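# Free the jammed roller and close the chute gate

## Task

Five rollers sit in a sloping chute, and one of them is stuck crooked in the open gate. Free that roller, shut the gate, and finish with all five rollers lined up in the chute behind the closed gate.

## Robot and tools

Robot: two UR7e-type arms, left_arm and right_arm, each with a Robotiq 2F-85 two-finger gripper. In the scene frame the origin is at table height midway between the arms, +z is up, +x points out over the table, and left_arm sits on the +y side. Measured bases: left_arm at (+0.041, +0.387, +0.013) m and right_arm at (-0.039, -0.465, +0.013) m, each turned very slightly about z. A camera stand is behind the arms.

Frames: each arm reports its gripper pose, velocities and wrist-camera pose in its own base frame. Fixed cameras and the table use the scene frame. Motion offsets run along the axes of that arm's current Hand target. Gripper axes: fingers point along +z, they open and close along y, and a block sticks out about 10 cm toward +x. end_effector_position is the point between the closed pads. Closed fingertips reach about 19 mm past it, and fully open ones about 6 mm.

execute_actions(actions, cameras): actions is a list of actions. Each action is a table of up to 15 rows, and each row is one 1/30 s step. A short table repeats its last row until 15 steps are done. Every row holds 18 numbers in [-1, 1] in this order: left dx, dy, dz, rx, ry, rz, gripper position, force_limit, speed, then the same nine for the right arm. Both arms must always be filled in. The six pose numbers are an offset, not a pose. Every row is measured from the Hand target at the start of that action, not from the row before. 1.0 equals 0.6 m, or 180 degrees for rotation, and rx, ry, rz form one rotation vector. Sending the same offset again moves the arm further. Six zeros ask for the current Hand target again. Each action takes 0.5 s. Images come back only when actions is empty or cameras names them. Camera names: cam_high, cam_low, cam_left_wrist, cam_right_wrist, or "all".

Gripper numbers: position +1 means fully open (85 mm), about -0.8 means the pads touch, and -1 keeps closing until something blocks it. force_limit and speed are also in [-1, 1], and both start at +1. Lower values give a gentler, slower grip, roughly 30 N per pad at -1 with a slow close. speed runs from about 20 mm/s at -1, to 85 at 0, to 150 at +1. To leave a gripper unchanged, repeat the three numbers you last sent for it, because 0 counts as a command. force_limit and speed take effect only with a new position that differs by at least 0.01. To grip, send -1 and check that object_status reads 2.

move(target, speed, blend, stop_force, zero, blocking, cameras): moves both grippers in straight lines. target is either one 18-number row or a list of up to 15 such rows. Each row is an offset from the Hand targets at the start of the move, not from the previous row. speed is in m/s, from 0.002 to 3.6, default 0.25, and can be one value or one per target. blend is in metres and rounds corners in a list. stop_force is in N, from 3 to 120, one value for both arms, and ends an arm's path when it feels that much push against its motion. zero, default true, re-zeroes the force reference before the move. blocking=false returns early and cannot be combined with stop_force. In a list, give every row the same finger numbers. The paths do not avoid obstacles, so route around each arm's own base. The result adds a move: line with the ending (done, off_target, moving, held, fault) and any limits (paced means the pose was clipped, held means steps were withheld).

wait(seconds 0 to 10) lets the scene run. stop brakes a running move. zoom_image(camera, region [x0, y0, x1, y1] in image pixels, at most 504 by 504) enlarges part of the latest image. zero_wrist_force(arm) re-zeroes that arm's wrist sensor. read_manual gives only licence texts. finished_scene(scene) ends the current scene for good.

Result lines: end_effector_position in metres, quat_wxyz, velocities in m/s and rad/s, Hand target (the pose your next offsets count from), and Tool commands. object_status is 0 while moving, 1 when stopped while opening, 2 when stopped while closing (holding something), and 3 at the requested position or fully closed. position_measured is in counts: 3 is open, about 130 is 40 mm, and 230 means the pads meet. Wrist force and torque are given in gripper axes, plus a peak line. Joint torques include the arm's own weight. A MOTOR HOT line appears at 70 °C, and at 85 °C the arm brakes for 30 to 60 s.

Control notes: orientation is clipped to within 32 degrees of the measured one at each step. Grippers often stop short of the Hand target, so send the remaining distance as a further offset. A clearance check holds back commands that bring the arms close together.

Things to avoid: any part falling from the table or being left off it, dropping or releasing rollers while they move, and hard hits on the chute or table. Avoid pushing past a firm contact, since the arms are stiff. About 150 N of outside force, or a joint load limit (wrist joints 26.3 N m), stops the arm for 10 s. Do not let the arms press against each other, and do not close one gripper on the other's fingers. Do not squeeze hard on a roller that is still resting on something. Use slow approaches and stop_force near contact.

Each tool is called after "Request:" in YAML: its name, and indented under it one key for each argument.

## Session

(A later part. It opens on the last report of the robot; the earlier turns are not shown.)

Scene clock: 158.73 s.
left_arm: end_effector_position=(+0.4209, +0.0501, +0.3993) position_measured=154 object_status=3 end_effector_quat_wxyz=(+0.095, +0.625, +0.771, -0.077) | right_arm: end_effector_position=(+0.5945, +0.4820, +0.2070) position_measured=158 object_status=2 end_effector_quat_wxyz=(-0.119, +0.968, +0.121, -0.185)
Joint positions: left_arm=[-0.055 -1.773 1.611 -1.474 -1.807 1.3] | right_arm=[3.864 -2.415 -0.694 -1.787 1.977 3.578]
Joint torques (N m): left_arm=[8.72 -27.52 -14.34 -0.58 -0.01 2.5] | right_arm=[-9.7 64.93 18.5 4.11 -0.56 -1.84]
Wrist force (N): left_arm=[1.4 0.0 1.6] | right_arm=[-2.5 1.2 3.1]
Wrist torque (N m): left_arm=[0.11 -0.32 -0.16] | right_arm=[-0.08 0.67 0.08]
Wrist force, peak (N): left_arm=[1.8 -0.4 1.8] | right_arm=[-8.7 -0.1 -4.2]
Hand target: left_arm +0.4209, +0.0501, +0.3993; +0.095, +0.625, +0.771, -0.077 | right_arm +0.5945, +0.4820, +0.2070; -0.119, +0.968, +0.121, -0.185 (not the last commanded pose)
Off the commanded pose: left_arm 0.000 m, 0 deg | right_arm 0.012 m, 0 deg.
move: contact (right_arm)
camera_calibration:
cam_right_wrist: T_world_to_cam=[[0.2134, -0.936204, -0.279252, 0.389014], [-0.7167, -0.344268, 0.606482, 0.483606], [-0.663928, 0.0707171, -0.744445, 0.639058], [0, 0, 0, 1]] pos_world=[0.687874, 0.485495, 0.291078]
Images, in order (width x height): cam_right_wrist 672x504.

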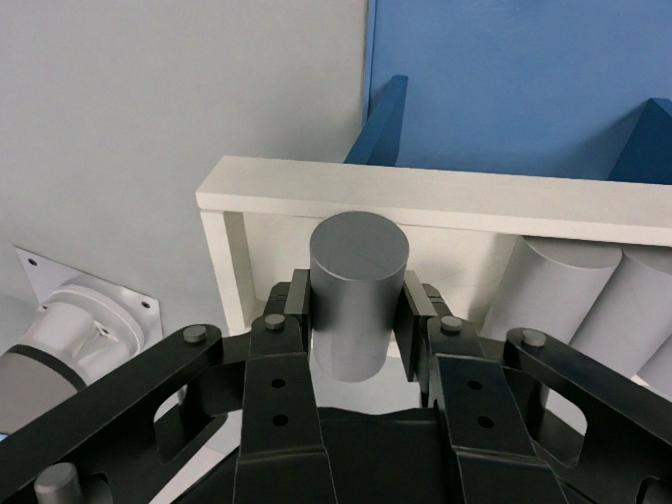

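Request:
move:
  target: [0,0,0,0,0,0,-0.2,1,0,-0.0111,0,-0.0045,0,0,0,-1,-0.3,-1]
  cameras: []
  speed: 0.05

Request:
move:
  target: [0,0,0,0,0,0,-0.2,1,0,0.0110,0,0.030,0,0,0,-1,-0.3,-1]
  cameras: ["cam_right_wrist"]
  speed: 0.03
  stop_force: 8

Request:
zoom_image:
  camera: "cam_right_wrist"
  region: [200, 160, 560, 420]

Scene clock: 160.43 s.
left_arm: end_effector_position=(+0.4209, +0.0501, +0.3993) position_measured=154 object_status=3 end_effector_quat_wxyz=(+0.095, +0.625, +0.771, -0.077) | right_arm: end_effector_position=(+0.5895, +0.4796, +0.2116) position_measured=158 object_status=2 end_effector_quat_wxyz=(-0.119, +0.968, +0.121, -0.185)
Joint positions: left_arm=[-0.055 -1.773 1.611 -1.474 -1.807 1.3] | right_arm=[3.866 -2.396 -0.718 -1.782 1.977 3.58]
Joint torques (N m): left_arm=[8.15 -27.36 -15.02 -0.39 -0.23 2.35] | right_arm=[6.96 49.06 35.66 3.08 3 1.12]
Wrist force (N): left_arm=[1.5 -0.1 1.8] | right_arm=[-2.5 0.9 3.4]
Wrist torque (N m): left_arm=[0.10 -0.32 -0.15] | right_arm=[-0.11 0.67 0.06]
Wrist force, peak (N): left_arm=[1.8 -0.1 1.7] | right_arm=[-2.7 1.2 3.4]
Hand target: left_arm +0.4209, +0.0501, +0.3993; +0.095, +0.625, +0.771, -0.077 | right_arm +0.5895, +0.4796, +0.2116; -0.119, +0.968, +0.121, -0.185
Off the commanded pose: left_arm 0.000 m, 0 deg | right_arm 0.000 m, 0 deg.
move: done
No camera images: "cameras" was empty.

Scene clock: 161.73 s.
left_arm: end_effector_position=(+0.4209, +0.0501, +0.3993) position_measured=154 object_status=3 end_effector_quat_wxyz=(+0.095, +0.625, +0.771, -0.077) | right_arm: end_effector_position=(+0.5891, +0.4817, +0.2045) position_measured=158 object_status=2 end_effector_quat_wxyz=(-0.119, +0.968, +0.121, -0.185)
Joint positions: left_arm=[-0.055 -1.773 1.611 -1.474 -1.807 1.3] | right_arm=[3.869 -2.398 -0.732 -1.764 1.978 3.582]
Joint torques (N m): left_arm=[8.24 -26.92 -16.52 -0.43 -0.35 2.31] | right_arm=[-9.78 63.39 23.16 3.76 -0.63 -1.88]
Wrist force (N): left_arm=[1.7 0.0 1.8] | right_arm=[-3.2 0.8 3.1]
Wrist torque (N m): left_arm=[0.12 -0.36 -0.16] | right_arm=[-0.12 0.80 0.07]
Wrist force, peak (N): left_arm=[1.7 0.0 1.8] | right_arm=[-20.1 1.6 -2.4]
Hand target: left_arm +0.4209, +0.0501, +0.3993; +0.095, +0.625, +0.771, -0.077 | right_arm +0.5891, +0.4817, +0.2044; -0.119, +0.968, +0.121, -0.185 (not the last commanded pose)
Off the commanded pose: left_arm 0.000 m, 0 deg | right_arm 0.012 m, 0 deg.
move: contact (right_arm)
camera_calibration:
cam_right_wrist: T_world_to_cam=[[0.213363, -0.936203, -0.279285, 0.3891], [-0.716614, -0.344271, 0.606582, 0.481088], [-0.664034, 0.0707177, -0.744351, 0.63361], [0, 0, 0, 1]] pos_world=[0.682474, 0.485095, 0.288479]
Images, in order (width x height): cam_right_wrist 672x504.

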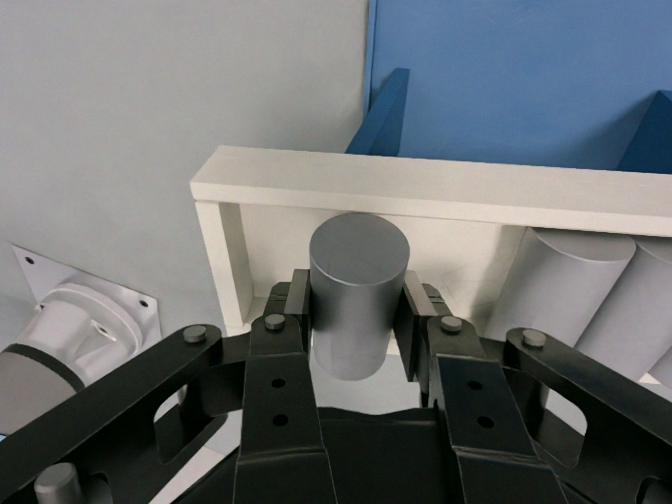

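Scaled by 1.400 from the camera's 672x504 image, which has a finer 960x720 frame.

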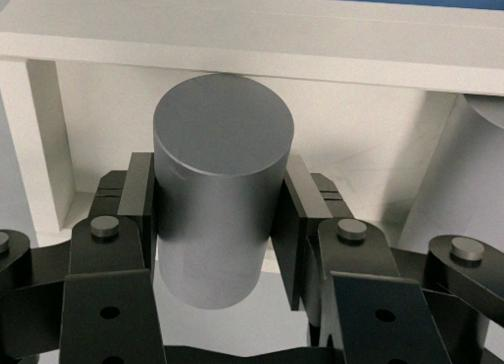

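Request:
move:
  target: [0,0,0,0,0,0,-0.2,1,0,-0.0095,0,0,0,0,0,-1,-0.3,-1]
  cameras: []
  speed: 0.05

Request:
move:
  target: [0,0,0,0,0,0,-0.2,1,0,0.0060,0,0.036,0,0,0,-1,-0.3,-1]
  cameras: ["cam_right_wrist","cam_high"]
  speed: 0.03
  stop_force: 8

Request:
zoom_image:
  camera: "cam_right_wrist"
  region: [200, 160, 560, 420]

Request:
zoom_image:
  camera: "cam_high"
  region: [270, 190, 430, 310]

Scene clock: 165.30 s.
left_arm: end_effector_position=(+0.4209, +0.0501, +0.3993) position_measured=154 object_status=3 end_effector_quat_wxyz=(+0.095, +0.625, +0.771, -0.077) | right_arm: end_effector_position=(+0.5840, +0.4800, +0.2064) position_measured=158 object_status=2 end_effector_quat_wxyz=(-0.119, +0.968, +0.121, -0.185)
Joint positions: left_arm=[-0.055 -1.773 1.611 -1.474 -1.807 1.3] | right_arm=[3.871 -2.379 -0.761 -1.753 1.978 3.585]
Joint torques (N m): left_arm=[7.57 -26.23 -16.82 -0.6 -0.97 2.31] | right_arm=[20.5 41.68 24.97 -5.69 5.2 0.96]
Wrist force (N): left_arm=[1.7 0.1 1.7] | right_arm=[25.1 -1.9 -16.3]
Wrist torque (N m): left_arm=[0.13 -0.36 -0.15] | right_arm=[-0.25 0.64 -0.17]
Wrist force, peak (N): left_arm=[1.8 -0.1 1.9] | right_arm=[25.0 -2.5 -16.7]
Hand target: left_arm +0.4209, +0.0501, +0.3993; +0.095, +0.625, +0.771, -0.077 | right_arm +0.5840, +0.4801, +0.2063; -0.119, +0.968, +0.121, -0.185
Off the commanded pose: left_arm 0.000 m, 0 deg | right_arm 0.000 m, 0 deg.
move: done
No camera images: "cameras" was empty.

Scene clock: 167.30 s.
left_arm: end_effector_position=(+0.4209, +0.0501, +0.3993) position_measured=154 object_status=3 end_effector_quat_wxyz=(+0.095, +0.625, +0.771, -0.077) | right_arm: end_effector_position=(+0.5801, +0.4838, +0.1908) position_measured=158 object_status=2 end_effector_quat_wxyz=(-0.119, +0.968, +0.121, -0.185)
Joint positions: left_arm=[-0.055 -1.773 1.611 -1.474 -1.807 1.3] | right_arm=[3.878 -2.377 -0.807 -1.708 1.979 3.592]
Joint torques (N m): left_arm=[7.89 -24.8 -17.19 -0.59 -1.18 2.27] | right_arm=[-4.12 64.49 27.77 -0.45 1.87 -1.68]
Wrist force (N): left_arm=[1.5 -0.2 1.5] | right_arm=[17.1 -0.1 -0.4]
Wrist torque (N m): left_arm=[0.07 -0.32 -0.15] | right_arm=[-0.05 0.59 0.05]
Wrist force, peak (N): left_arm=[1.7 -0.2 2.0] | right_arm=[31.8 -0.6 -22.4]
Hand target: left_arm +0.4209, +0.0501, +0.3993; +0.095, +0.625, +0.771, -0.077 | right_arm +0.5801, +0.4838, +0.1908; -0.119, +0.968, +0.121, -0.185 (not the last commanded pose)
Off the commanded pose: left_arm 0.000 m, 0 deg | right_arm 0.005 m, 0 deg.
move: contact (right_arm)
camera_calibration:
cam_right_wrist: T_world_to_cam=[[0.213415, -0.936223, -0.279177, 0.389178], [-0.71644, -0.344258, 0.606795, 0.483595], [-0.664204, 0.070515, -0.744218, 0.617525], [0, 0, 0, 1]] pos_world=[0.673574, 0.487294, 0.27478]
Images, in order (width x height): cam_high 672x504, cam_right_wrist 672x504.

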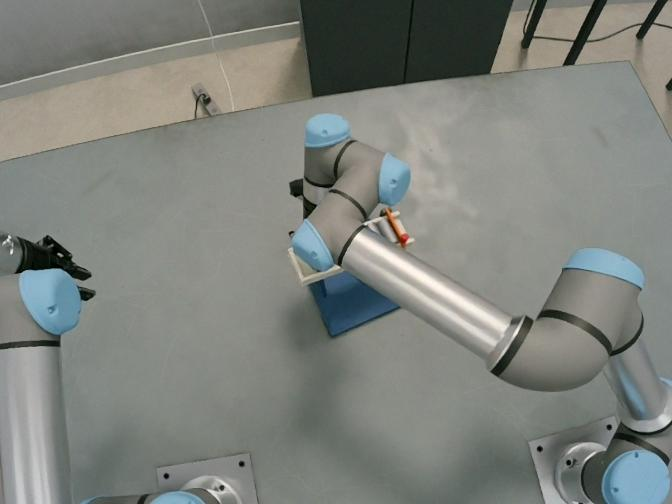

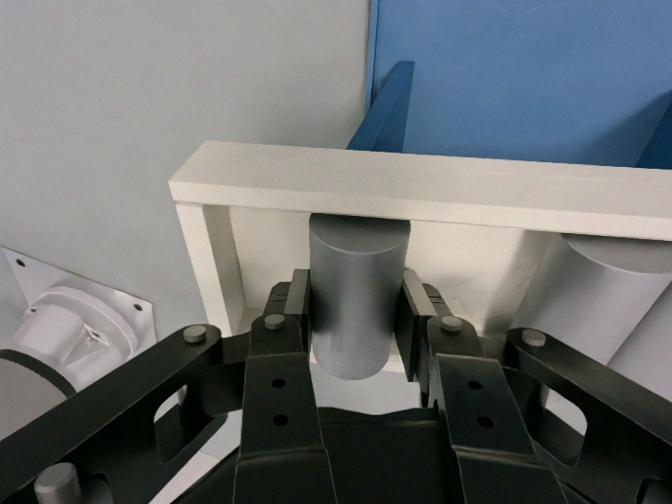

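Scaled by 1.400 from the camera's 672x504 image, which has a finer 960x720 frame.

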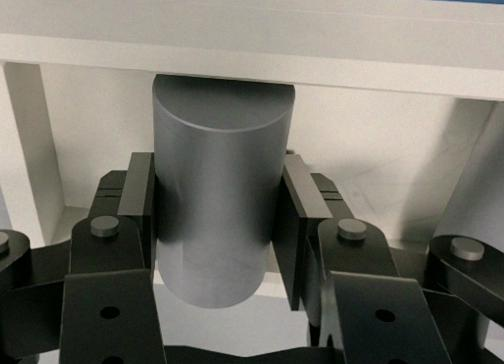

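Scaled by 3.150 from the camera's 672x504 image, which has a finer 960x720 frame.

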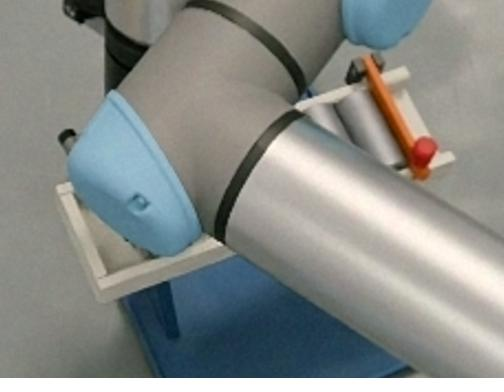

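Request:
move:
  target: [0,0,0,0,0,0,-0.2,1,0,0.003,0,-0.001,0,0,0,-1,-0.3,-1]
  cameras: []
  speed: 0.05

Request:
move:
  target: [0,0,0,0,0,0,-0.2,1,0,0.0086,0,0.0235,0,0,0,-1,-0.3,-1]
  cameras: ["cam_right_wrist"]
  speed: 0.03
  stop_force: 8

Request:
zoom_image:
  camera: "cam_right_wrist"
  region: [200, 160, 672, 420]

Scene clock: 168.90 s.
left_arm: end_effector_position=(+0.4209, +0.0501, +0.3993) position_measured=154 object_status=3 end_effector_quat_wxyz=(+0.095, +0.625, +0.771, -0.077) | right_arm: end_effector_position=(+0.5820, +0.4842, +0.1907) position_measured=158 object_status=2 end_effector_quat_wxyz=(-0.119, +0.968, +0.121, -0.185)
Joint positions: left_arm=[-0.055 -1.773 1.611 -1.474 -1.807 1.3] | right_arm=[3.877 -2.383 -0.796 -1.713 1.979 3.591]
Joint torques (N m): left_arm=[7.73 -25.07 -16.81 -0.69 -1.41 2.29] | right_arm=[-8.12 57.44 25.22 2.21 -0.61 -1.64]
Wrist force (N): left_arm=[1.5 0.1 1.7] | right_arm=[-1.7 2.2 1.3]
Wrist torque (N m): left_arm=[0.13 -0.33 -0.16] | right_arm=[0.14 0.52 0.22]
Wrist force, peak (N): left_arm=[1.8 0.0 1.9] | right_arm=[17.5 0.2 0.1]
Hand target: left_arm +0.4209, +0.0501, +0.3993; +0.095, +0.625, +0.771, -0.077 | right_arm +0.5820, +0.4842, +0.1907; -0.119, +0.968, +0.121, -0.185
Off the commanded pose: left_arm 0.000 m, 0 deg | right_arm 0.000 m, 0 deg.
move: done
No camera images: "cameras" was empty.

Scene clock: 169.93 s.
left_arm: end_effector_position=(+0.4209, +0.0501, +0.3993) position_measured=154 object_status=3 end_effector_quat_wxyz=(+0.095, +0.625, +0.771, -0.077) | right_arm: end_effector_position=(+0.5820, +0.4843, +0.1905) position_measured=158 object_status=2 end_effector_quat_wxyz=(-0.119, +0.968, +0.121, -0.185)
Joint positions: left_arm=[-0.055 -1.773 1.611 -1.474 -1.807 1.3] | right_arm=[3.877 -2.383 -0.796 -1.712 1.979 3.591]
Joint torques (N m): left_arm=[7.9 -23.69 -17.44 -0.57 -1.55 2.28] | right_arm=[-5.7 46.55 34.84 3.3 0.2 -1.72]
Wrist force (N): left_arm=[1.4 0.2 1.8] | right_arm=[-3.4 2.0 -3.1]
Wrist torque (N m): left_arm=[0.14 -0.31 -0.16] | right_arm=[0.19 0.38 0.22]
Wrist force, peak (N): left_arm=[1.7 -0.1 1.9] | right_arm=[-19.2 1.4 -27.6]
Hand target: left_arm +0.4209, +0.0501, +0.3993; +0.095, +0.625, +0.771, -0.077 | right_arm +0.5820, +0.4843, +0.1905; -0.119, +0.968, +0.121, -0.185 (not the last commanded pose)
Off the commanded pose: left_arm 0.000 m, 0 deg | right_arm 0.015 m, 0 deg.
move: contact (right_arm)
camera_calibration:
cam_right_wrist: T_world_to_cam=[[0.213387, -0.936209, -0.279248, 0.389094], [-0.716505, -0.344276, 0.606708, 0.485353], [-0.664144, 0.0706188, -0.744262, 0.618456], [0, 0, 0, 1]] pos_world=[0.675474, 0.487694, 0.27448]
Images, in order (width x height): cam_right_wrist 672x504.

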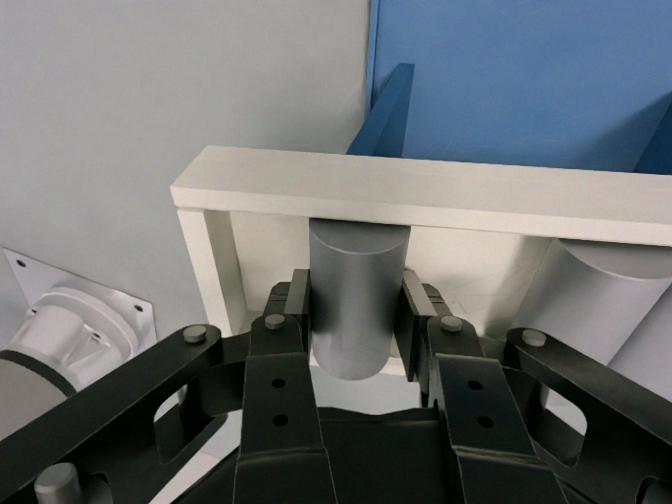

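Scaled by 1.068 from the camera's 672x504 image, which has a finer 960x720 frame.

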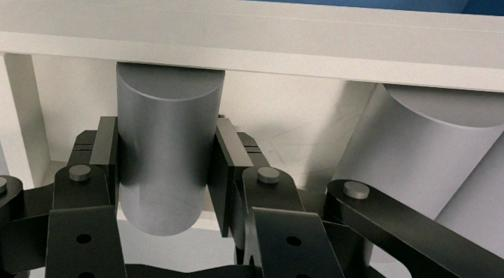

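Request:
move:
  target:
    - [0,0,0,0,0,0,-0.2,1,0,-0.0003,0,-0.001,0,0,0,-0.1,-0.3,-1]
    - [0,0,0,0,0,0,-0.2,1,0,-0.0342,0,-0.094,0,0,0,-0.1,-0.3,-1]
  cameras: ["cam_right_wrist"]
  speed: 0.04

Scene clock: 173.43 s.
left_arm: end_effector_position=(+0.4209, +0.0501, +0.3993) position_measured=154 object_status=3 end_effector_quat_wxyz=(+0.095, +0.625, +0.771, -0.077) | right_arm: end_effector_position=(+0.5854, +0.4681, +0.2483) position_measured=141 object_status=3 end_effector_quat_wxyz=(-0.119, +0.968, +0.121, -0.185) end_effector_velocity=(+0.001, +0.000, -0.002) end_effector_angular_velocity=(+0.000, +0.000, +0.000)
Joint positions: left_arm=[-0.055 -1.773 1.611 -1.474 -1.807 1.3] | right_arm=[3.859 -2.369 -0.671 -1.858 1.976 3.572]
Joint velocities: left_arm=[within noise] | right_arm=[0 -0.001 -0.004 0.005 0 0]
Joint torques (N m): left_arm=[7.7 -23.26 -18.12 -0.71 -2.25 2.44] | right_arm=[2.3 46.47 14.79 3.39 -0.55 -0.13]
Wrist force (N): left_arm=[1.4 -0.2 1.5] | right_arm=[-1.6 1.7 -1.3]
Wrist torque (N m): left_arm=[0.09 -0.31 -0.15] | right_arm=[0.18 0.35 0.18]
Wrist force, peak (N): left_arm=[1.7 -0.2 1.9] | right_arm=[-3.6 1.9 -3.6]
Hand target: left_arm +0.4209, +0.0501, +0.3993; +0.095, +0.625, +0.771, -0.077 | right_arm +0.5853, +0.4681, +0.2482; -0.119, +0.968, +0.121, -0.185
Off the commanded pose: left_arm 0.000 m, 0 deg | right_arm 0.000 m, 0 deg.
move: done
camera_calibration:
cam_right_wrist: T_world_to_cam=[[0.213449, -0.93617, -0.279329, 0.389358], [-0.71664, -0.34436, 0.606501, 0.447213], [-0.663978, 0.0707215, -0.744401, 0.664769], [0, 0, 0, 1]] pos_world=[0.678774, 0.471494, 0.332378]
Images, in order (width x height): cam_right_wrist 672x504.

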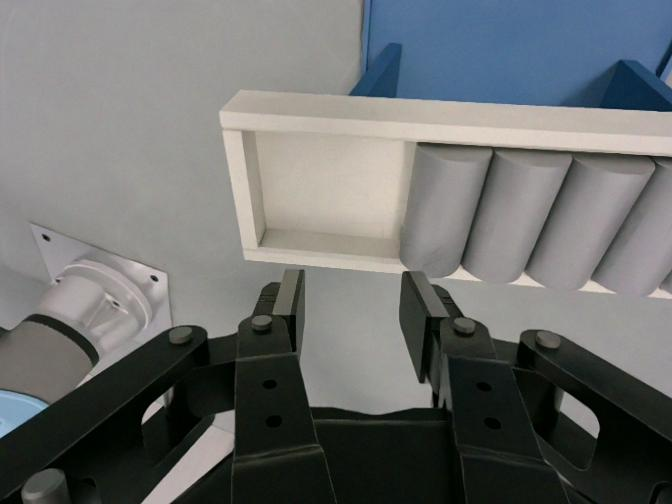

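Request:
finished_scene:
  scene: 1

The scene is finished: the task was done.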